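# Move the two outer front-row drills onto the ledge

## Task

From the tray's front row, lift out the drill at the far left end and the drill at the far right end, and set both down on the ledge just in front of the tray. Every other drill must stay seated in the tray.

## Robot and tools

Robot: two six-joint arms, left_arm and right_arm, each ending in a five-finger hand. right_arm wears a right hand and left_arm a mirrored left hand. Calibrated bases in the scene frame: left_arm at (-0.046, +0.355, 0) m, right_arm at (-0.039, -0.374, 0) m, both facing almost straight along +x. A post stands on the floor behind them. Loose objects can sometimes get a small shove from outside.

Frame: one scene frame for all positions, velocities and offsets. Origin is at table-top height, halfway between the nominal bases; +x points out over the table, +z up, and left_arm sits on the +y side. Camera image sides do not match arm names.

Hand point: a point 0.15 m out from the wrist flange along the fingers and 0.05 m in front of the palm. Its +z runs along the straight fingers, +y leaves the palm, +x runs across the palm away from the thumb on the right hand (toward the thumb on the left hand). Straight fingers extend 0.06-0.07 m past the point and lie 0.06 m behind it along -y. A wrist bracket on the little-finger side juts 0.10 m across the palm and can strike things; with fingers level, the wrist may hang below the point and reach the table first.

execute_actions(actions, cameras): actions is a list of actions; each action is a table of up to 15 rows, one row per 1/30 s step, and a short table repeats its final row to step 15. Every row has 28 numbers in [-1, 1], both arms always included: left dx, dy, dz, rx, ry, rz, then left thumb_turn, thumb_bend, index, middle, ring, little, force_limit, speed; then the same fourteen for the right arm. The six pose numbers are offsets, not poses: measured along scene axes from that arm's Hand target as it stood when the action began (every row counts from that same start), with turns about the Hand target's position. 1.0 equals 0.6 m or 180 degrees; rx, ry, rz form a single rotation vector. Sending offsets again moves the arm further. All zeros asks nothing new of an arm. The six finger numbers are absolute targets: -1 open (straight; thumb_turn beside the palm), +1 closed (curled; thumb_turn in front of the palm). force_limit maps -1..+1 to about 0..10 N at the fingertip (0..15 N for the two thumb motors); speed rises from near zero at -1 to full at +0.48 and above. No hand number means 'unchanged': to keep a grip, resend the eight numbers last executed for that hand (or, if none yet, its hand_measured plus hand_force_limit and hand_speed). For a gentle grip close at speed -0.94 or below. The thumb turned in front closes around items roughly 0.035-0.065 m thick. cameras: names such as cam_high, cam_left_wrist, cam_right_wrist, or ["all"]; images come by default only with an empty actions list.

move(target, speed, blend, stop_force, zero, blocking, cameras): drives each hand point in a straight line. target is one 28-number row or a list of up to 15 rows; every row's pose offsets count from the Hand targets at the start of the move, not from the previous row. speed is path top speed in m/s (0.002-3.6, default 0.25), one value or one per target. blend, in metres, rounds corners in a list; 0 stops at each. stop_force, in N (3-120, shared by both arms), ends an arm's path when its wrist sensor feels that much push; the arm then backs to just before the contact. zero (default true) rezeroes the sensor first; blocking=false returns early and cannot be combined with stop_force. The move caps at 10 s and ignores obstacles and the other arm. Its result adds a 'move:' line: done, off_target, moving, held or fault, plus limits=paced (pose clipped) or limits=held (steps withheld). A path too close to an arm's first joint axis is refused.

wait(seconds 0-3600) lets time pass; stop brakes a running move; zoom_image(camera, region [x0,y0,x1,y1] in pixels, at most 504 square) enlarges the newest image; show_instructions shows reference pages; zero_wrist_force(arm) rezeroes one wrist sensor; finished_scene ends the scene for good.

Results: per arm end_effector_position (m), end_effector_quat_wxyz, velocities, Hand target (the last commanded pose after clipping; the next offsets start from it, and the hand often rests a bit short of it), joint positions and torques, Wrist force/torque in the flange's axes plus a peak line, motor temperatures, and per hand hand_measured, hand_stopped_by (moving, target, force, stalled, fault) and hand_load_n, all six in row order. A sudden drop of hand_load_n toward zero means the grip was lost. Printed positions may be a few centimetres off.

Cautions: orientation commands are clipped to 32 degrees from the current orientation each step. Arms stop for 10 s on contact torque at a joint limit (wrist joints 26.6 N m) or roughly 150 N outside force; arms are stiff, so aim only slightly past a firm surface or use a slow move with stop_force. Motors heat when holding loads, stretched, or pushing; 85 °C brakes the arm. Keep the arms from touching each other. Do not drop drills even slightly, release them while moving, slam or knock things, or overload fingers; anything leaving the table fails the job. Set drills down gently before opening the hand, and avoid dislodging neighbouring drills.

Each tool is called after "Request:" as name([rows], argument=value, ...), one row to a line, values as JSON.

Reference images:

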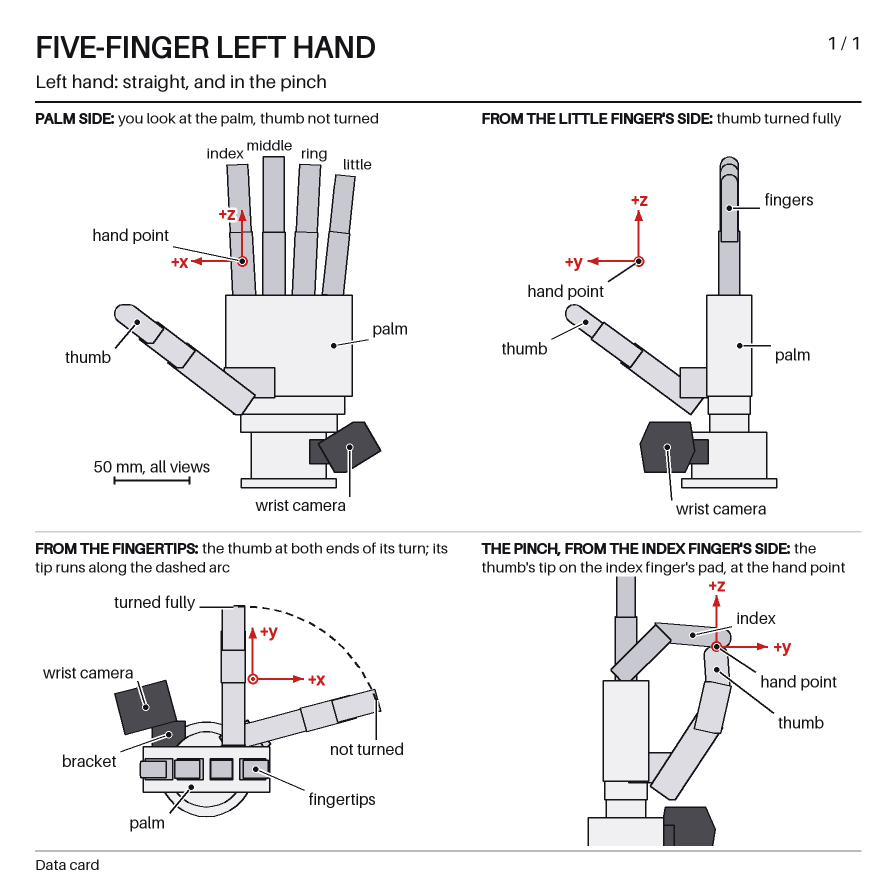

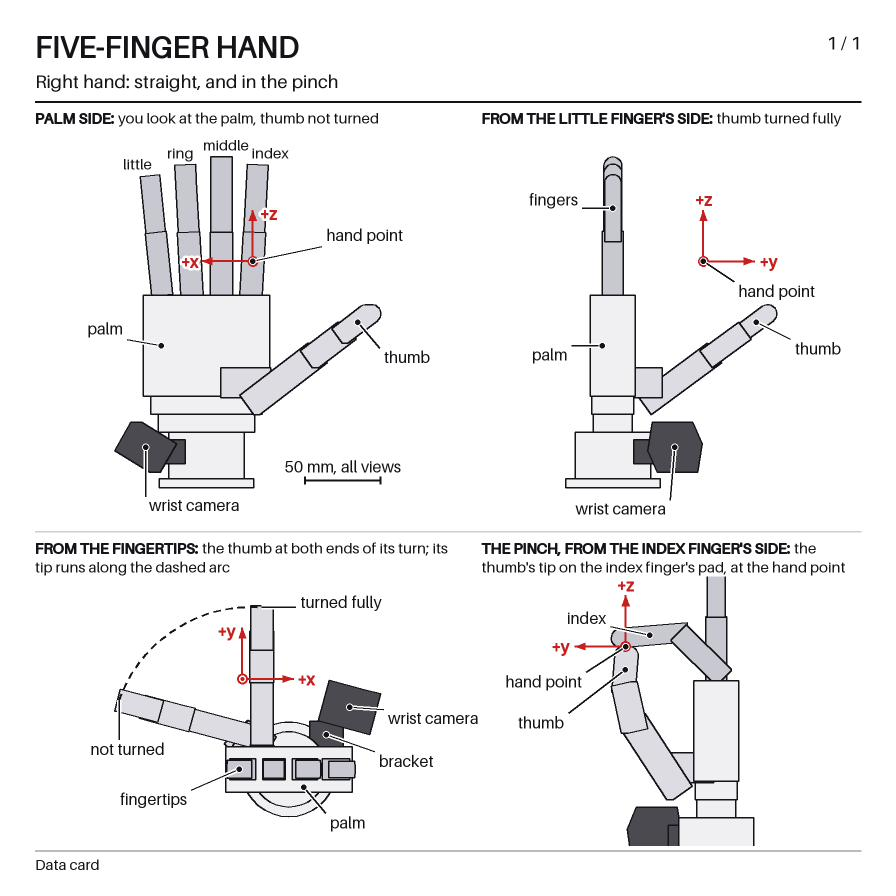

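## Session

Request:
execute_actions(actions=[])

Scene clock: 0.00 s.
left_arm: end_effector_position=(+0.5004, +0.2160, +0.3724) hand_measured=(-1.000, -1.000, -1.000, -1.000, -1.000, -1.000) hand_load_n=(-0.5, +0.0, +0.0, +0.0, +0.0, +0.0) hand_stopped_by=(target, target, target, target, target, target) hand_force_limit=0.00 hand_speed=-0.80 end_effector_quat_wxyz=(-0.371, +0.890, -0.015, +0.265) | right_arm: end_effector_position=(+0.1246, -0.0329, +0.1478) hand_measured=(-1.000, -1.000, -1.000, -1.000, -1.000, -1.000) hand_load_n=(+0.0, +0.0, +0.0, +0.0, +0.0, +0.0) hand_stopped_by=(target, target, target, target, target, target) hand_force_limit=0.00 hand_speed=-0.80 end_effector_quat_wxyz=(+0.066, +0.997, -0.031, -0.018)
Joint positions: left_arm=[2.813 -1.912 -1.165 1.956 -2.436 1.531] | right_arm=[0.837 -1.075 1.502 1.269 1.629 -3.807]
Joint velocities: within noise
Joint torques (N m): no reading
Motor temperatures (°C): left_arm=[26 33 25 33 37 36] | right_arm=[24 23 30 36 29 34]
Wrist force (N): no reading
Wrist torque (N m): no reading
Wrist force, peak (N): no reading
Hand target: left_arm +0.5004, +0.2160, +0.3724; -0.371, +0.890, -0.015, +0.265 | right_arm +0.1246, -0.0329, +0.1478; +0.066, +0.997, -0.031, -0.018

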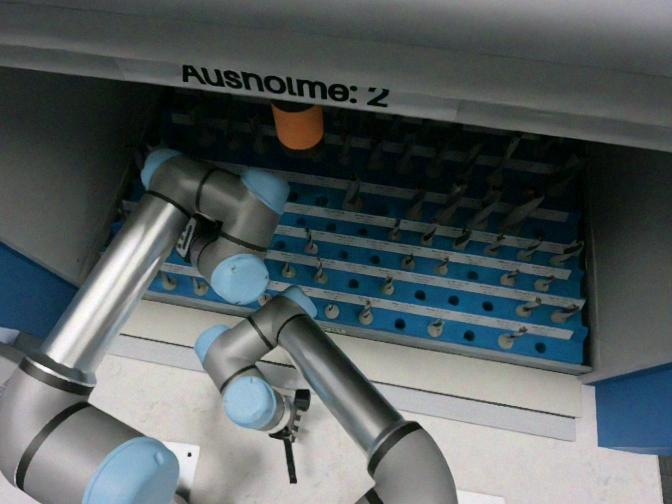

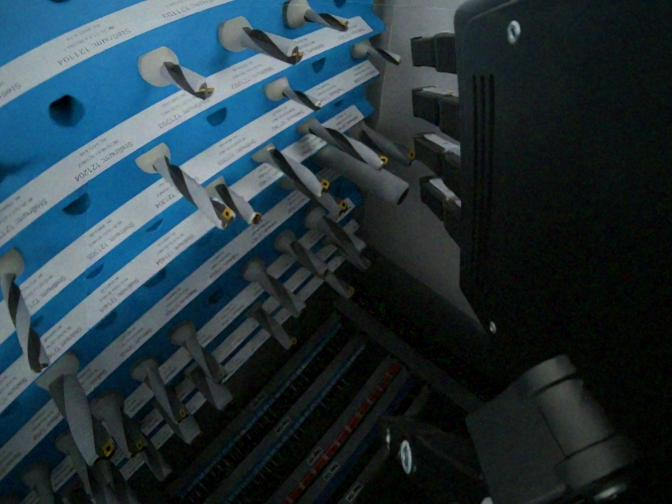

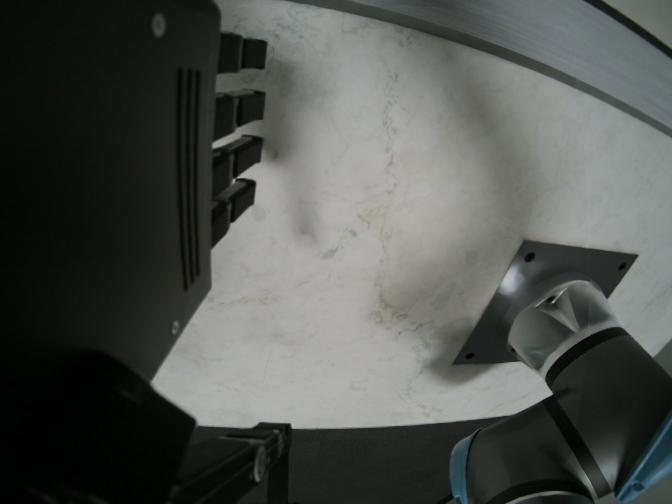

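Request:
zoom_image(camera="cam_high", region=[100, 200, 350, 387])

Request:
zoom_image(camera="cam_high", region=[350, 200, 600, 387])

Request:
zoom_image(camera="cam_left_wrist", region=[0, 0, 420, 420])

Scaled by 2.016 from the camera's image (finer frame: 960x720).

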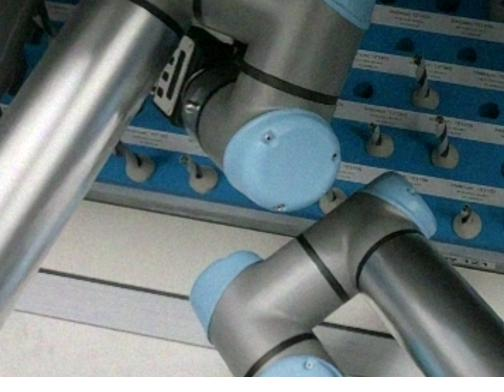

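Scaled by 2.016 from the camera's image (finer frame: 960x720).

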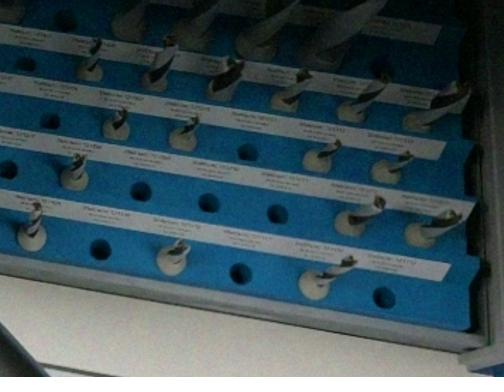

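Scaled by 1.200 from the camera's image (finer frame: 960x720).

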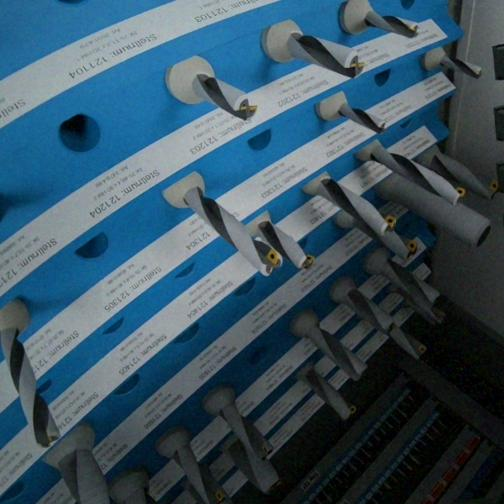

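Request:
move(target=[-0.117, 0.04, 0.0, 0.1684, 0.0477, -0.3946, -1, -1, -1, -1, -1, -1, 0.0, -0.8, 0.509, -0.312, 0.354, 0.2739, -0.3064, -0.4241, -1, -1, -1, -1, -1, -1, 0.0, -0.8], speed=0.15, cameras=["all"])

Scene clock: 350.13 s.
left_arm: end_effector_position=(+0.4302, +0.2401, +0.3725) hand_measured=(-1.000, -1.000, -1.000, -1.000, -1.000, -1.000) hand_load_n=(+0.0, +0.0, +0.0, +0.0, +0.0, +0.0) hand_stopped_by=(target, target, target, target, target, target) hand_force_limit=0.00 hand_speed=-0.80 end_effector_quat_wxyz=(-0.353, +0.613, -0.612, +0.354) | right_arm: end_effector_position=(+0.4300, -0.2202, +0.3603) hand_measured=(-1.000, -1.000, -1.000, -1.000, -1.000, -1.000) hand_load_n=(+0.0, +0.0, +0.0, +0.0, +0.0, +0.0) hand_stopped_by=(target, target, target, target, target, target) hand_force_limit=0.00 hand_speed=-0.80 end_effector_quat_wxyz=(-0.354, +0.612, -0.613, +0.354)
Joint positions: left_arm=[3.271 -1.411 -1.593 2.474 -1.419 3.229] | right_arm=[-0.039 -1.718 1.614 0.628 1.539 -3.159]
Joint torques (N m): left_arm=[-10.96 9.33 26.88 2.96 -1.65 -0.91] | right_arm=[9.58 -7 -20.39 1.46 -2.15 -0.17]
Wrist force (N): left_arm=[0.8 0.0 -0.1] | right_arm=[-0.9 2.5 -0.3]
Wrist torque (N m): left_arm=[-0.04 -0.03 0.09] | right_arm=[0.16 0.18 0.20]
Wrist force, peak (N): left_arm=[1.1 -0.2 -0.4] | right_arm=[-1.1 2.6 -0.3]
Hand target: left_arm +0.4302, +0.2400, +0.3724; -0.353, +0.612, -0.612, +0.354 | right_arm +0.4300, -0.2201, +0.3602; -0.354, +0.612, -0.613, +0.353
Off the commanded pose: left_arm 0.000 m, 0 deg | right_arm 0.000 m, 0 deg.
move: done

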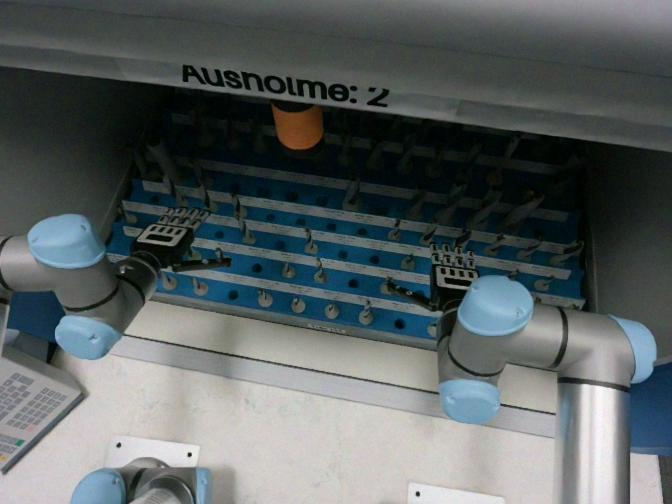

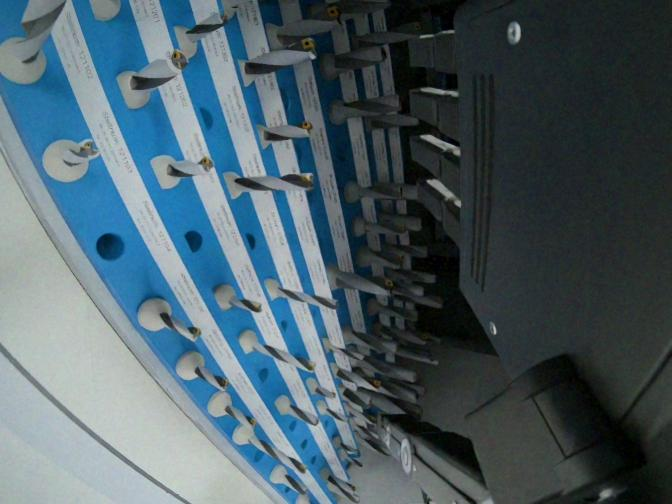

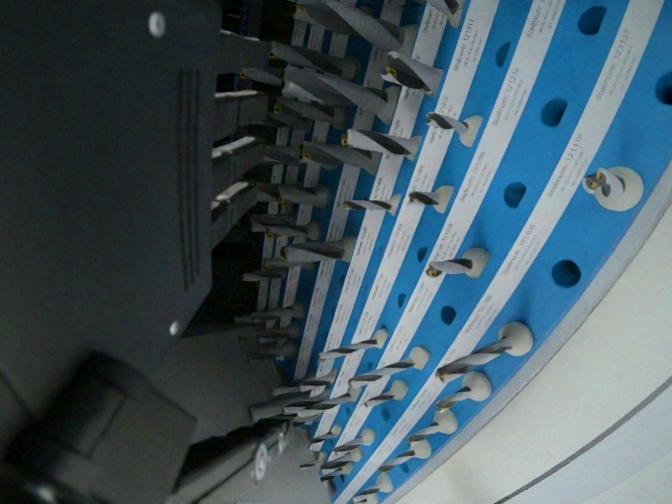

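Request:
zoom_image(camera="cam_high", region=[90, 180, 340, 367])

Request:
zoom_image(camera="cam_left_wrist", region=[0, 0, 330, 247])

Request:
zoom_image(camera="cam_right_wrist", region=[372, 0, 672, 225])

Scaled by 2.016 from the camera's image (finer frame: 960x720).

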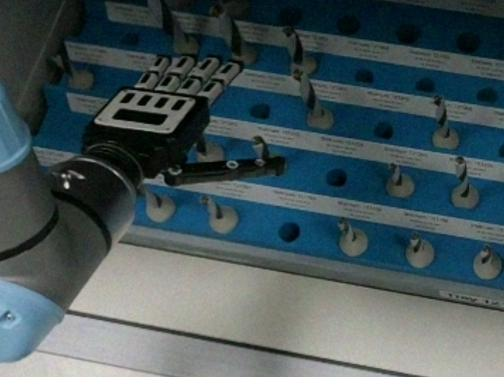

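Scaled by 1.527 from the camera's image (finer frame: 960x720).

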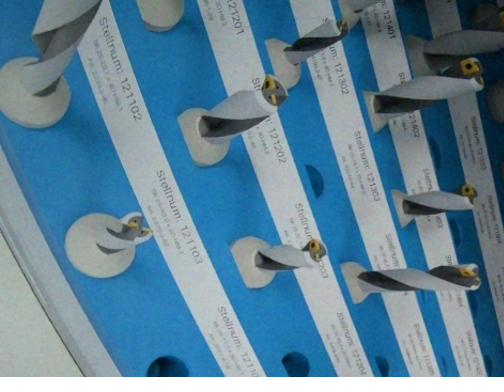

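Scaled by 1.680 from the camera's image (finer frame: 960x720).

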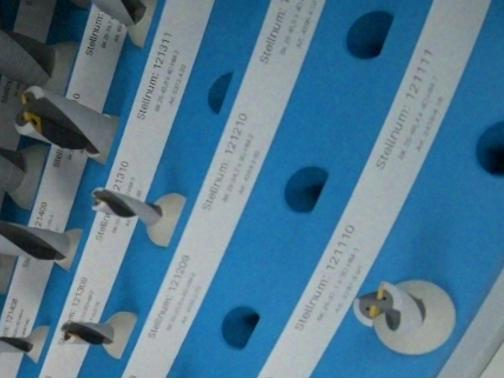

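Request:
move(target=[0, 0.133, 0.0, 0, 0, 0, -1, -1, -1, -1, -1, -1, 0.0, -0.8, 0, -0.333, 0, 0, 0, 0, -1, -1, -1, -1, -1, -1, 0.0, -0.8], speed=0.15, cameras=["all"])

Request:
zoom_image(camera="cam_left_wrist", region=[0, 0, 330, 247])

Request:
zoom_image(camera="cam_right_wrist", region=[342, 0, 672, 247])

Scene clock: 467.90 s.
left_arm: end_effector_position=(+0.4302, +0.3198, +0.3724) hand_measured=(-1.000, -1.000, -1.000, -1.000, -1.000, -1.000) hand_load_n=(+0.0, +0.0, +0.0, +0.0, +0.0, +0.0) hand_stopped_by=(target, target, target, target, target, target) hand_force_limit=0.00 hand_speed=-0.80 end_effector_quat_wxyz=(-0.353, +0.612, -0.612, +0.354) | right_arm: end_effector_position=(+0.4300, -0.4199, +0.3602) hand_measured=(-1.000, -1.000, -1.000, -1.000, -1.000, -1.000) hand_load_n=(+0.0, +0.0, +0.0, +0.0, +0.0, +0.0) hand_stopped_by=(target, target, target, target, target, target) hand_force_limit=0.00 hand_speed=-0.80 end_effector_quat_wxyz=(-0.354, +0.612, -0.613, +0.353)
Joint positions: left_arm=[3.559 -1.388 -1.618 2.432 -1.173 3.386] | right_arm=[-0.739 -1.733 1.646 0.749 0.949 -3.567]
Joint torques (N m): left_arm=[-0.88 4.15 15.44 2.7 -1.57 -2.06] | right_arm=[-10.57 -22.5 -6.23 -0.81 -1.73 -1.12]
Wrist force (N): left_arm=[0.5 0.0 -0.4] | right_arm=[-0.8 2.6 -0.2]
Wrist torque (N m): left_arm=[-0.02 0.00 0.05] | right_arm=[0.17 0.16 0.09]
Wrist force, peak (N): left_arm=[1.6 0.5 -0.4] | right_arm=[-2.2 2.5 -0.4]
Hand target: left_arm +0.4302, +0.3198, +0.3724; -0.353, +0.612, -0.612, +0.354 | right_arm +0.4300, -0.4199, +0.3602; -0.354, +0.612, -0.613, +0.353
Off the commanded pose: left_arm 0.000 m, 0 deg | right_arm 0.000 m, 0 deg.
move: done

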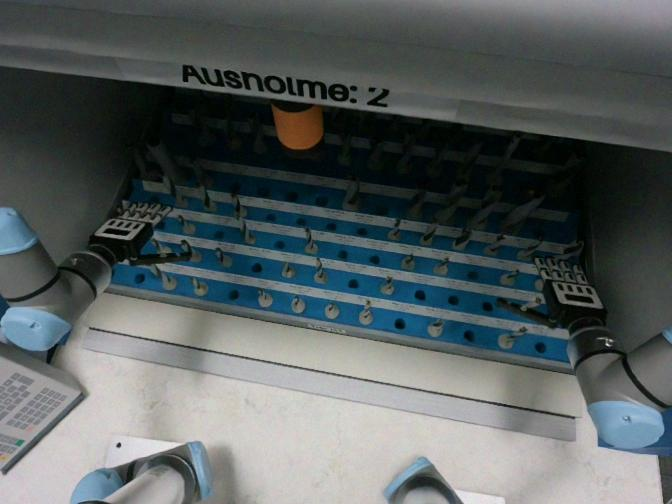

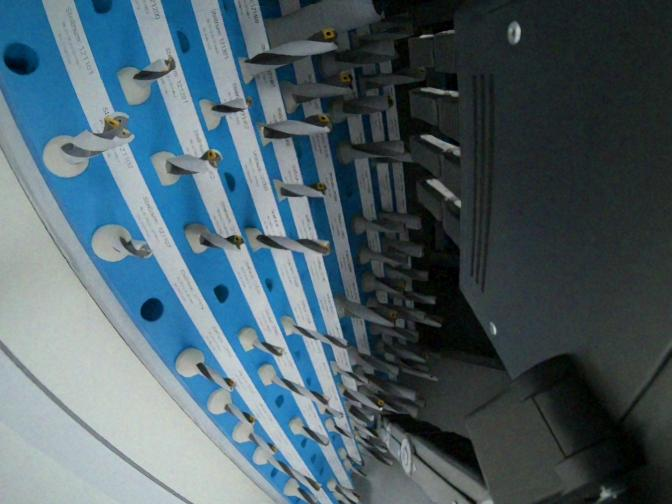

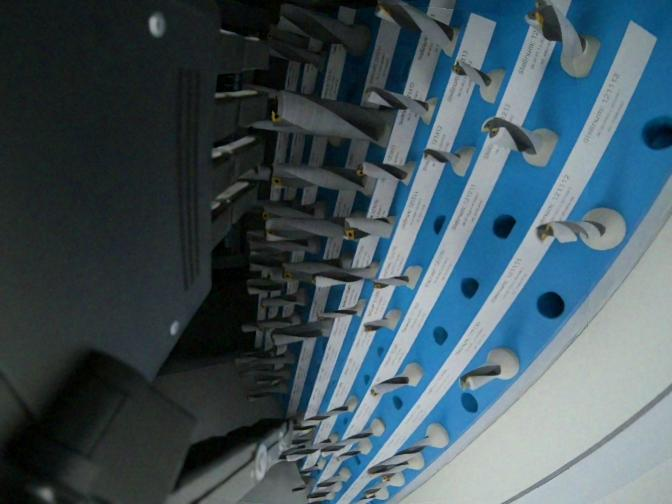

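Scaled by 1.527 from the camera's image (finer frame: 960x720).

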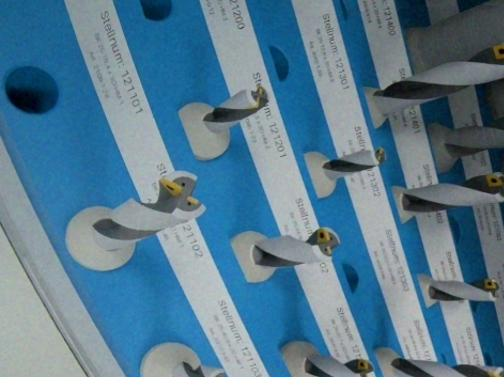

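Scaled by 1.527 from the camera's image (finer frame: 960x720).

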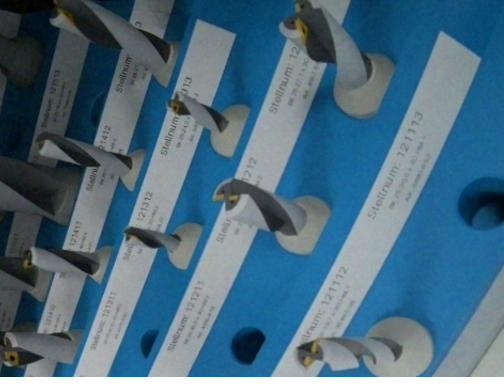

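Request:
zoom_image(camera="cam_high", region=[80, 190, 280, 340])

Request:
zoom_image(camera="cam_high", region=[440, 230, 640, 380])

Scaled by 2.520 from the camera's image (finer frame: 960x720).

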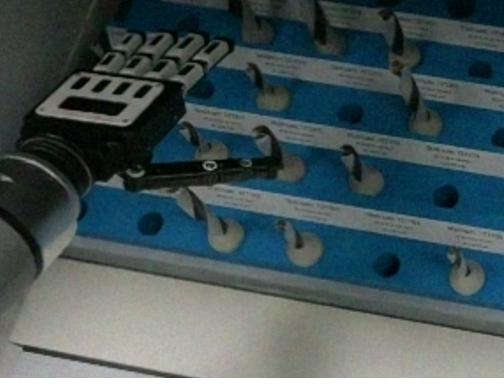

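Scaled by 2.520 from the camera's image (finer frame: 960x720).

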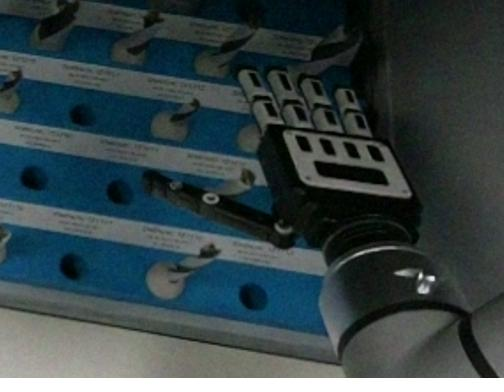

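Request:
move(target=[0, 0, -0.1333, 0, 0, 0, -1, -1, -1, -1, -1, -1, 0.0, -0.8, 0, 0, -0.1333, 0, 0, 0, -1, -1, -1, -1, -1, -1, 0.0, -0.8], speed=0.15, cameras=["all"])

Request:
zoom_image(camera="cam_high", region=[80, 190, 280, 340])

Request:
zoom_image(camera="cam_high", region=[440, 230, 640, 380])

Scene clock: 574.40 s.
left_arm: end_effector_position=(+0.4302, +0.3198, +0.2925) hand_measured=(-1.000, -1.000, -1.000, -1.000, -1.000, -1.000) hand_load_n=(+0.0, +0.0, +0.0, +0.0, +0.0, +0.0) hand_stopped_by=(target, target, target, target, target, target) hand_force_limit=0.00 hand_speed=-0.80 end_effector_quat_wxyz=(-0.353, +0.612, -0.612, +0.354) | right_arm: end_effector_position=(+0.4300, -0.4199, +0.2802) hand_measured=(-1.000, -1.000, -1.000, -1.000, -1.000, -1.000) hand_load_n=(-0.5, +0.0, +0.0, +0.0, +0.0, -0.5) hand_stopped_by=(target, target, target, target, target, target) hand_force_limit=0.00 hand_speed=-0.80 end_effector_quat_wxyz=(-0.354, +0.612, -0.613, +0.353)
Joint positions: left_arm=[3.559 -1.381 -1.827 2.635 -1.173 3.386] | right_arm=[-0.739 -1.73 1.848 0.545 0.949 -3.567]
Joint torques (N m): left_arm=[2.82 13.46 11.95 1.2 -1.38 -2.51] | right_arm=[7.39 -25.23 -20.98 -0.83 -1.92 0.39]
Wrist force (N): left_arm=[0.9 0.0 -0.3] | right_arm=[-0.9 2.4 -0.2]
Wrist torque (N m): left_arm=[-0.04 -0.05 0.08] | right_arm=[0.13 0.18 0.10]
Wrist force, peak (N): left_arm=[0.6 -1.6 -0.9] | right_arm=[-0.9 3.7 0.5]
Hand target: left_arm +0.4302, +0.3198, +0.2925; -0.353, +0.612, -0.612, +0.354 | right_arm +0.4300, -0.4199, +0.2802; -0.354, +0.612, -0.613, +0.353
Off the commanded pose: left_arm 0.000 m, 0 deg | right_arm 0.000 m, 0 deg.
move: done

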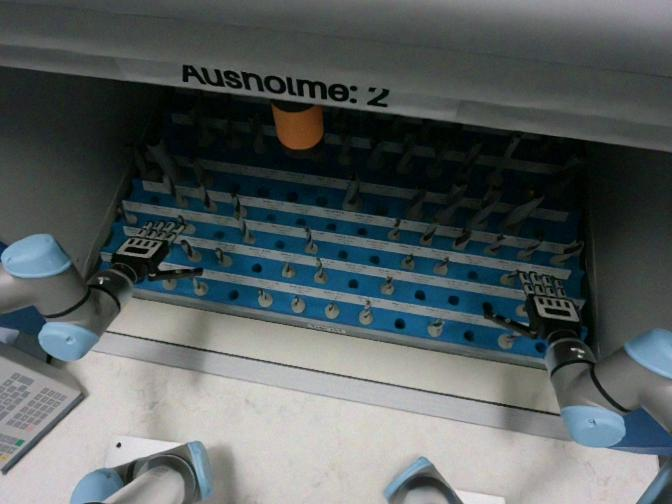

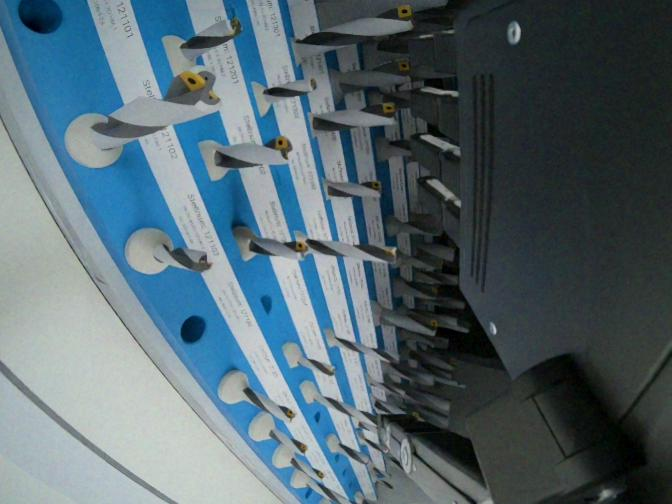

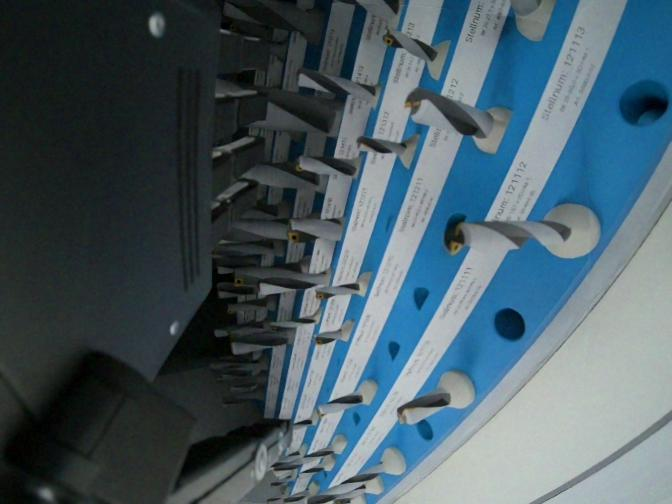

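Scaled by 2.520 from the camera's image (finer frame: 960x720).

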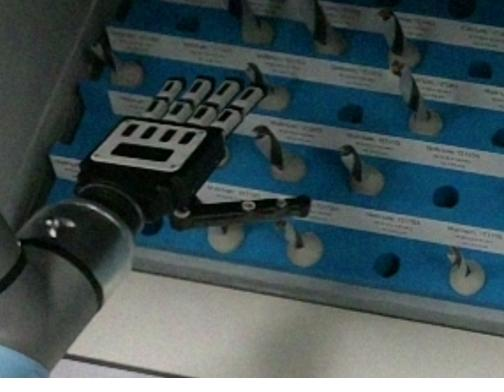

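Scaled by 2.520 from the camera's image (finer frame: 960x720).

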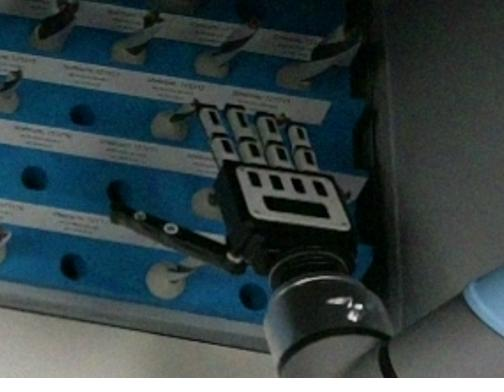

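Request:
move(target=[-0.015, 0.13, 0.0, 0, 0, 0, 1, -0.5, -0.3, -0.3, -0.3, -0.3, 0.0, -0.5, -0.08, -0.0333, 0.02, 0, 0, 0, 1, -0.5, -0.3, -0.3, -0.3, -0.3, 0.0, -0.5], speed=0.1, cameras=["all"])

Request:
zoom_image(camera="cam_high", region=[80, 190, 280, 340])

Request:
zoom_image(camera="cam_high", region=[440, 250, 640, 400])

Scene clock: 655.33 s.
left_arm: end_effector_position=(+0.4212, +0.3978, +0.2925) hand_measured=(+1.000, -0.500, -0.300, -0.300, -0.300, -0.300) hand_load_n=(+0.0, +0.0, +0.0, +0.0, +0.0, +0.0) hand_stopped_by=(target, target, target, target, target, target) hand_force_limit=0.00 hand_speed=-0.50 end_effector_quat_wxyz=(-0.353, +0.612, -0.612, +0.354) | right_arm: end_effector_position=(+0.3820, -0.4399, +0.2922) hand_measured=(+1.000, -0.500, -0.300, -0.300, -0.300, -0.300) hand_load_n=(+0.0, +0.0, +0.0, +0.0, +0.0, +0.0) hand_stopped_by=(target, target, target, target, target, target) hand_force_limit=0.00 hand_speed=-0.50 end_effector_quat_wxyz=(-0.354, +0.612, -0.613, +0.353)
Joint positions: left_arm=[3.83 -1.401 -1.825 2.564 -0.952 3.565] | right_arm=[-0.946 -1.82 1.907 0.69 0.794 -3.744]
Joint torques (N m): left_arm=[7.36 24.43 11.27 1.96 3.08 1.75] | right_arm=[-9.06 1.26 -33.86 2.91 -2.69 -1.4]
Wrist force (N): left_arm=[0.8 -0.4 -0.3] | right_arm=[-1.1 2.4 -0.4]
Wrist torque (N m): left_arm=[-0.10 -0.04 0.09] | right_arm=[0.17 0.21 0.10]
Wrist force, peak (N): left_arm=[1.8 -0.3 -0.1] | right_arm=[-1.1 2.7 -0.5]
Hand target: left_arm +0.4212, +0.3978, +0.2925; -0.353, +0.612, -0.612, +0.354 | right_arm +0.3820, -0.4399, +0.2922; -0.354, +0.612, -0.613, +0.353
Off the commanded pose: left_arm 0.000 m, 0 deg | right_arm 0.000 m, 0 deg.
move: done

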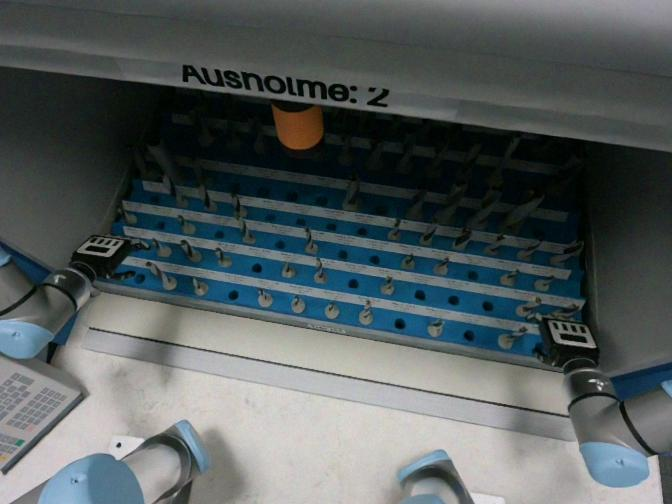

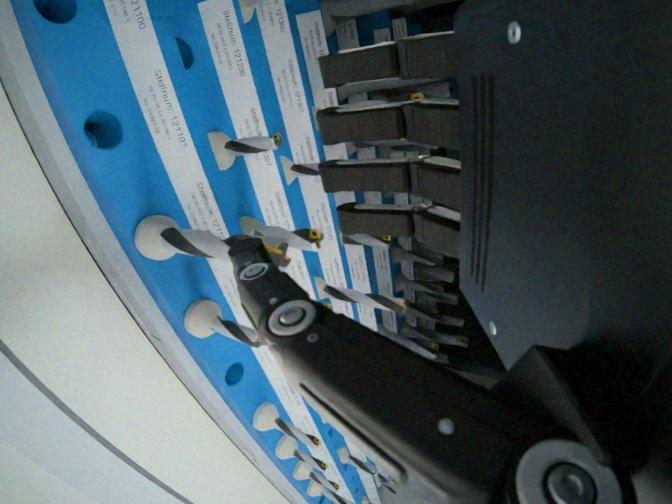

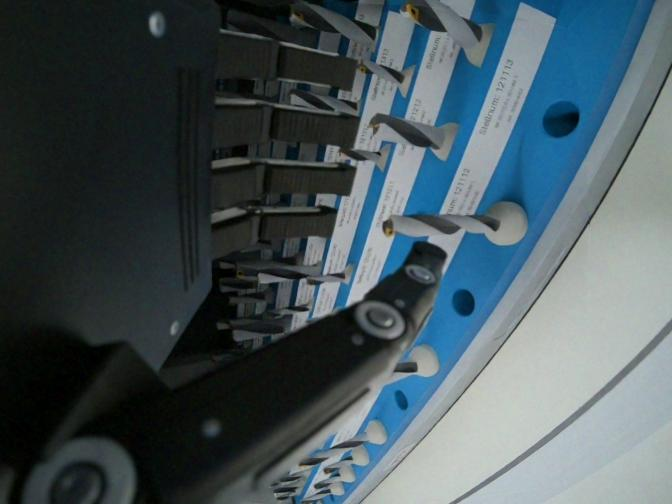

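Scaled by 2.520 from the camera's image (finer frame: 960x720).

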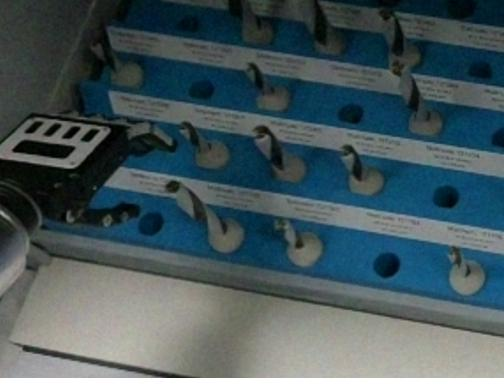

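Scaled by 2.520 from the camera's image (finer frame: 960x720).

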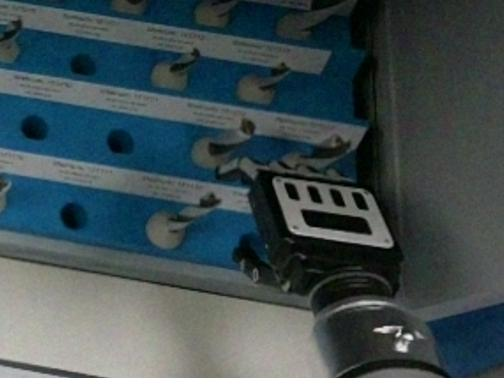

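Request:
zoom_image(camera="cam_left_wrist", region=[110, 130, 410, 355])

Request:
zoom_image(camera="cam_right_wrist", region=[280, 130, 580, 355])

Scaled by 1.680 from the camera's image (finer frame: 960x720).

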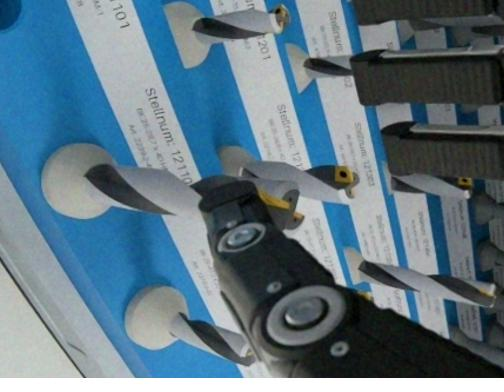

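Scaled by 1.680 from the camera's image (finer frame: 960x720).

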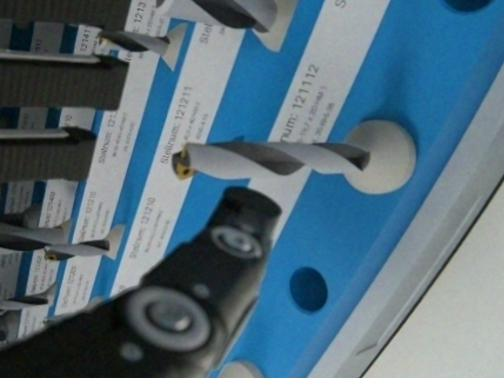

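Request:
move(target=[0.03, 0.0183, -0.05, 0, 0, 0, 1, -0.5, -0.3, -0.3, -0.3, -0.3, 0.0, -0.5, 0.055, 0, -0.05, 0, 0, 0, 1, -0.5, -0.3, -0.3, -0.3, -0.3, 0.0, -0.5], speed=0.1, cameras=["all"])

Request:
zoom_image(camera="cam_left_wrist", region=[110, 130, 410, 355])

Request:
zoom_image(camera="cam_right_wrist", region=[280, 130, 580, 355])

Request:
zoom_image(camera="cam_high", region=[80, 190, 280, 340])

Request:
zoom_image(camera="cam_high", region=[440, 250, 640, 400])

Scene clock: 709.87 s.
left_arm: end_effector_position=(+0.4392, +0.4088, +0.2624) hand_measured=(+1.000, -0.500, -0.300, -0.300, -0.300, -0.300) hand_load_n=(+0.0, +0.0, +0.0, +0.0, +0.0, +0.0) hand_stopped_by=(target, target, target, target, target, target) hand_force_limit=0.00 hand_speed=-0.50 end_effector_quat_wxyz=(-0.353, +0.613, -0.612, +0.354) | right_arm: end_effector_position=(+0.4149, -0.4398, +0.2622) hand_measured=(+1.000, -0.500, -0.300, -0.300, -0.300, -0.300) hand_load_n=(+0.0, +0.0, +0.0, +0.0, +0.0, +0.0) hand_stopped_by=(target, target, target, target, target, target) hand_force_limit=0.00 hand_speed=-0.50 end_effector_quat_wxyz=(-0.354, +0.612, -0.613, +0.353)
Joint positions: left_arm=[3.816 -1.463 -1.848 2.656 -0.963 3.554] | right_arm=[-0.836 -1.736 1.907 0.539 0.874 -3.644]
Joint torques (N m): left_arm=[7.13 22.76 26.32 -1.26 2.5 1.51] | right_arm=[-3.2 -14.68 -32.98 -0.32 -2.1 -0.19]
Wrist force (N): left_arm=[0.9 -0.3 -0.4] | right_arm=[-1.1 2.2 -0.3]
Wrist torque (N m): left_arm=[-0.08 -0.05 0.10] | right_arm=[0.12 0.20 0.19]
Wrist force, peak (N): left_arm=[1.0 -0.9 -0.8] | right_arm=[-1.3 2.3 -1.2]
Hand target: left_arm +0.4392, +0.4088, +0.2625; -0.353, +0.612, -0.612, +0.354 | right_arm +0.4150, -0.4399, +0.2622; -0.354, +0.612, -0.613, +0.353
Off the commanded pose: left_arm 0.000 m, 0 deg | right_arm 0.000 m, 0 deg.
move: done

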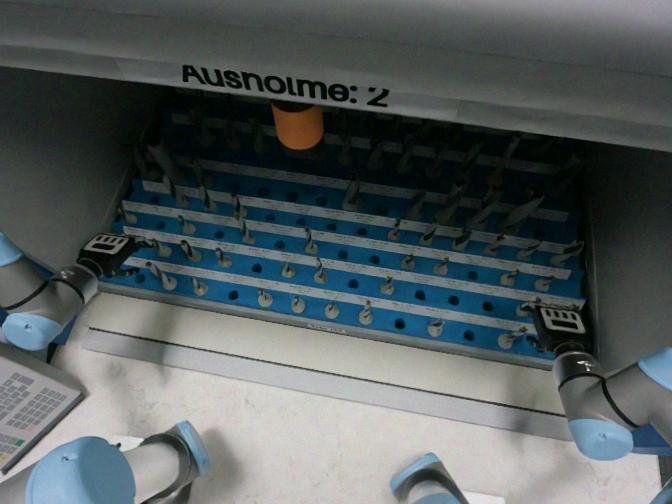

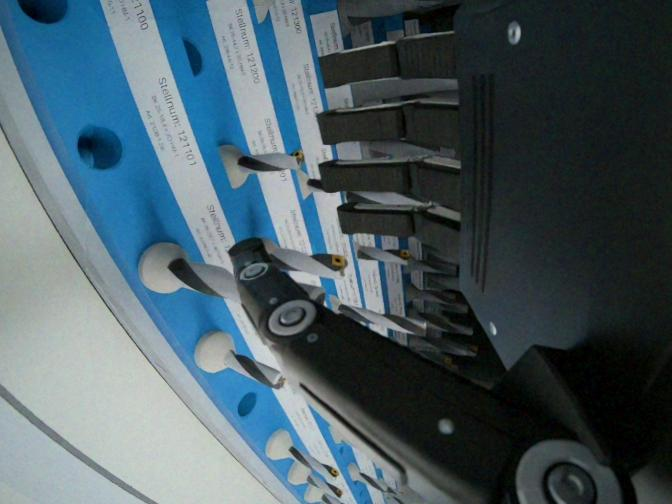

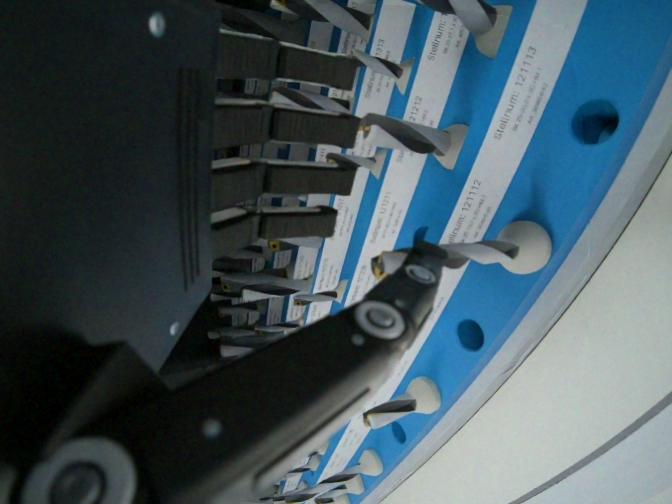

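Scaled by 1.680 from the camera's image (finer frame: 960x720).

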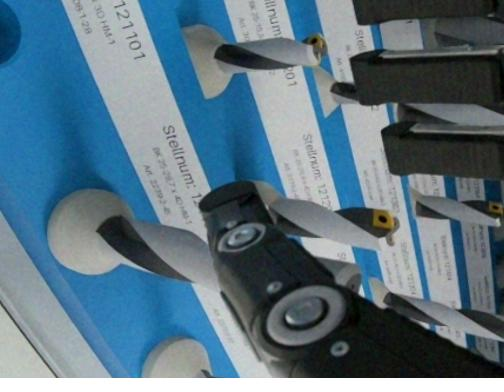

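Scaled by 1.680 from the camera's image (finer frame: 960x720).

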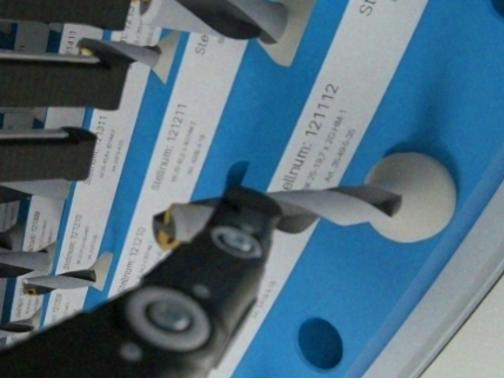

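Scaled by 2.520 from the camera's image (finer frame: 960x720).

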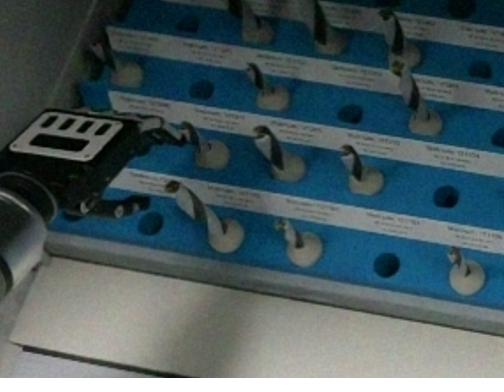

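Scaled by 2.520 from the camera's image (finer frame: 960x720).

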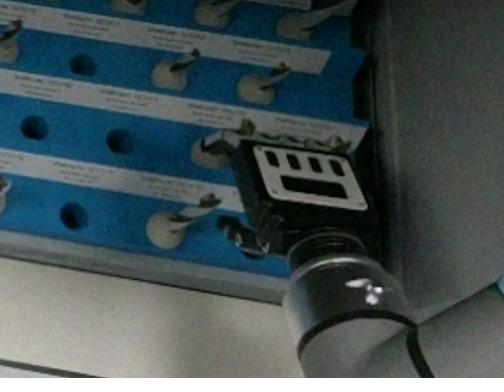

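Request:
move([
  [-0.0167, -0.045, 0.025, 0, 0, 0, 1, -0.5, -0.3, -0.3, -0.3, -0.3, 0.0, -0.5, 0, 0.025, 0.025, 0, 0, 0, 1, -0.5, -0.3, -0.3, -0.3, -0.3, 0.0, -0.5],
  [-0.0167, -0.045, -0.035, 0, 0, 0, 1, -0.5, -0.3, -0.3, -0.3, -0.3, 0.0, -0.5, 0, 0.025, -0.035, 0, 0, 0, 1, -0.5, -0.3, -0.3, -0.3, -0.3, 0.0, -0.5],
], speed=0.06, stop_force=6, cameras=["all"])

Request:
zoom_image(camera="cam_left_wrist", region=[110, 130, 410, 355])

Request:
zoom_image(camera="cam_right_wrist", region=[280, 130, 580, 355])

Request:
zoom_image(camera="cam_high", region=[80, 190, 280, 340])

Request:
zoom_image(camera="cam_high", region=[440, 250, 640, 400])

Scene clock: 786.63 s.
left_arm: end_effector_position=(+0.4292, +0.3818, +0.2415) hand_measured=(+1.000, -0.500, -0.300, -0.300, -0.300, -0.300) hand_load_n=(+0.0, +0.0, +0.0, +0.0, +0.0, +0.0) hand_stopped_by=(target, target, target, target, target, target) hand_force_limit=0.00 hand_speed=-0.50 end_effector_quat_wxyz=(-0.353, +0.612, -0.612, +0.354) | right_arm: end_effector_position=(+0.4150, -0.4249, +0.2412) hand_measured=(+1.000, -0.500, -0.300, -0.300, -0.300, -0.300) hand_load_n=(+0.0, +0.0, +0.0, +0.0, +0.0, +0.0) hand_stopped_by=(target, target, target, target, target, target) hand_force_limit=0.00 hand_speed=-0.50 end_effector_quat_wxyz=(-0.354, +0.612, -0.613, +0.353)
Joint positions: left_arm=[3.763 -1.425 -1.932 2.723 -1.005 3.516] | right_arm=[-0.795 -1.744 1.965 0.468 0.906 -3.61]
Joint torques (N m): left_arm=[-0.82 25.37 23.36 -0.69 1.58 -2.34] | right_arm=[5.21 -22.62 -33.82 -0.95 0.24 1.82]
Wrist force (N): left_arm=[0.9 -0.3 -0.5] | right_arm=[-0.8 2.3 -0.2]
Wrist torque (N m): left_arm=[-0.06 -0.07 0.07] | right_arm=[0.14 0.16 0.18]
Wrist force, peak (N): left_arm=[1.2 -0.8 -0.9] | right_arm=[-0.8 3.2 0.0]
Hand target: left_arm +0.4292, +0.3818, +0.2415; -0.353, +0.612, -0.612, +0.354 | right_arm +0.4150, -0.4249, +0.2412; -0.354, +0.612, -0.613, +0.353
Off the commanded pose: left_arm 0.000 m, 0 deg | right_arm 0.000 m, 0 deg.
move: done

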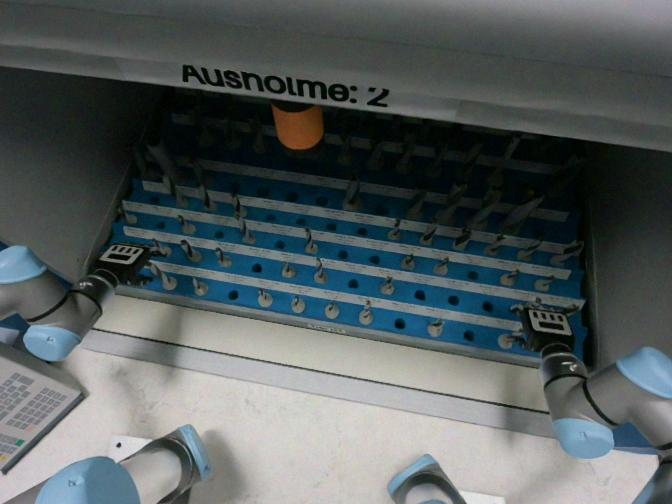

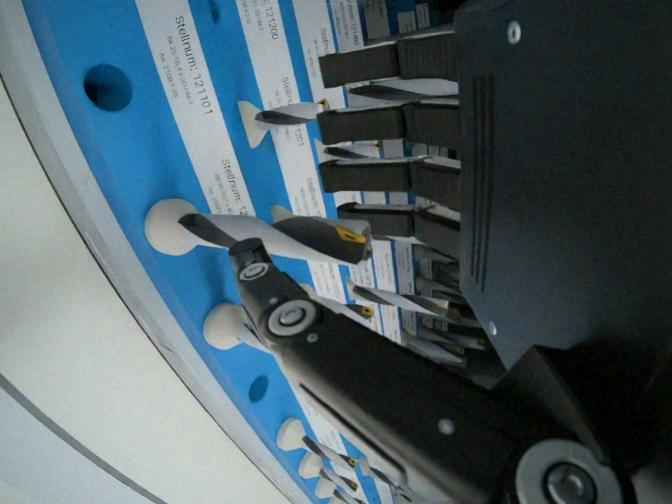

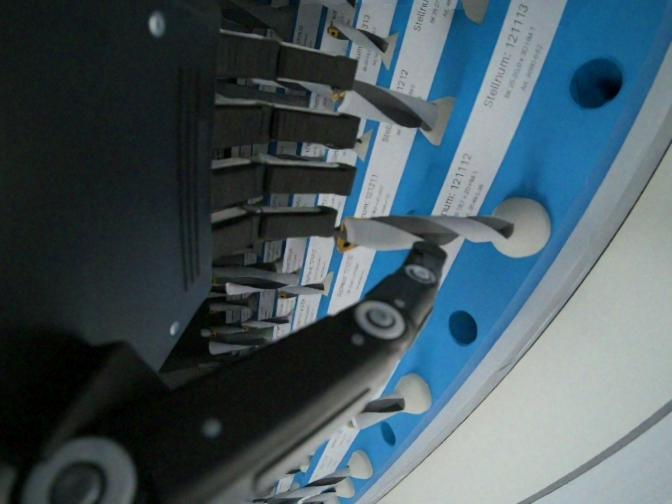

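Scaled by 1.680 from the camera's image (finer frame: 960x720).

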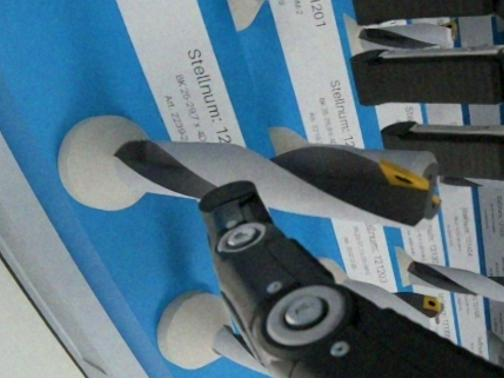

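Scaled by 1.680 from the camera's image (finer frame: 960x720).

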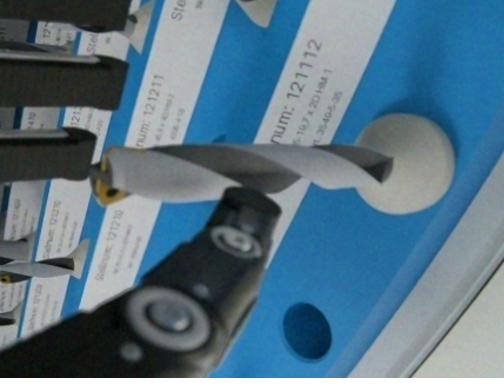

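Scaled by 2.520 from the camera's image (finer frame: 960x720).

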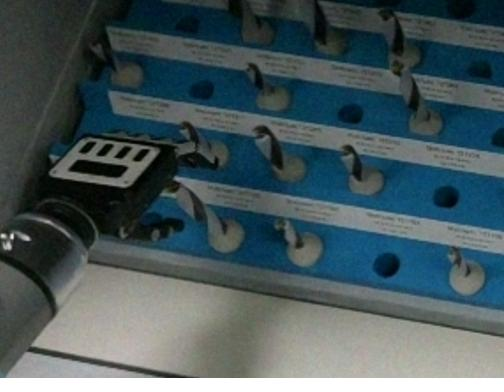

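Scaled by 2.520 from the camera's image (finer frame: 960x720).

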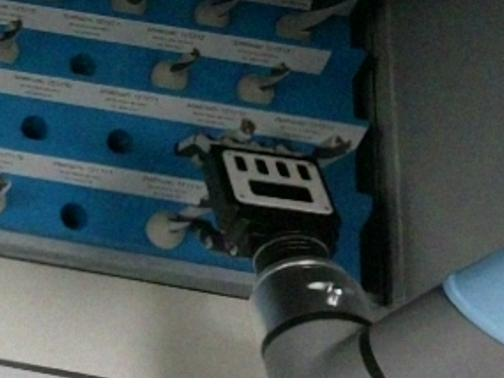

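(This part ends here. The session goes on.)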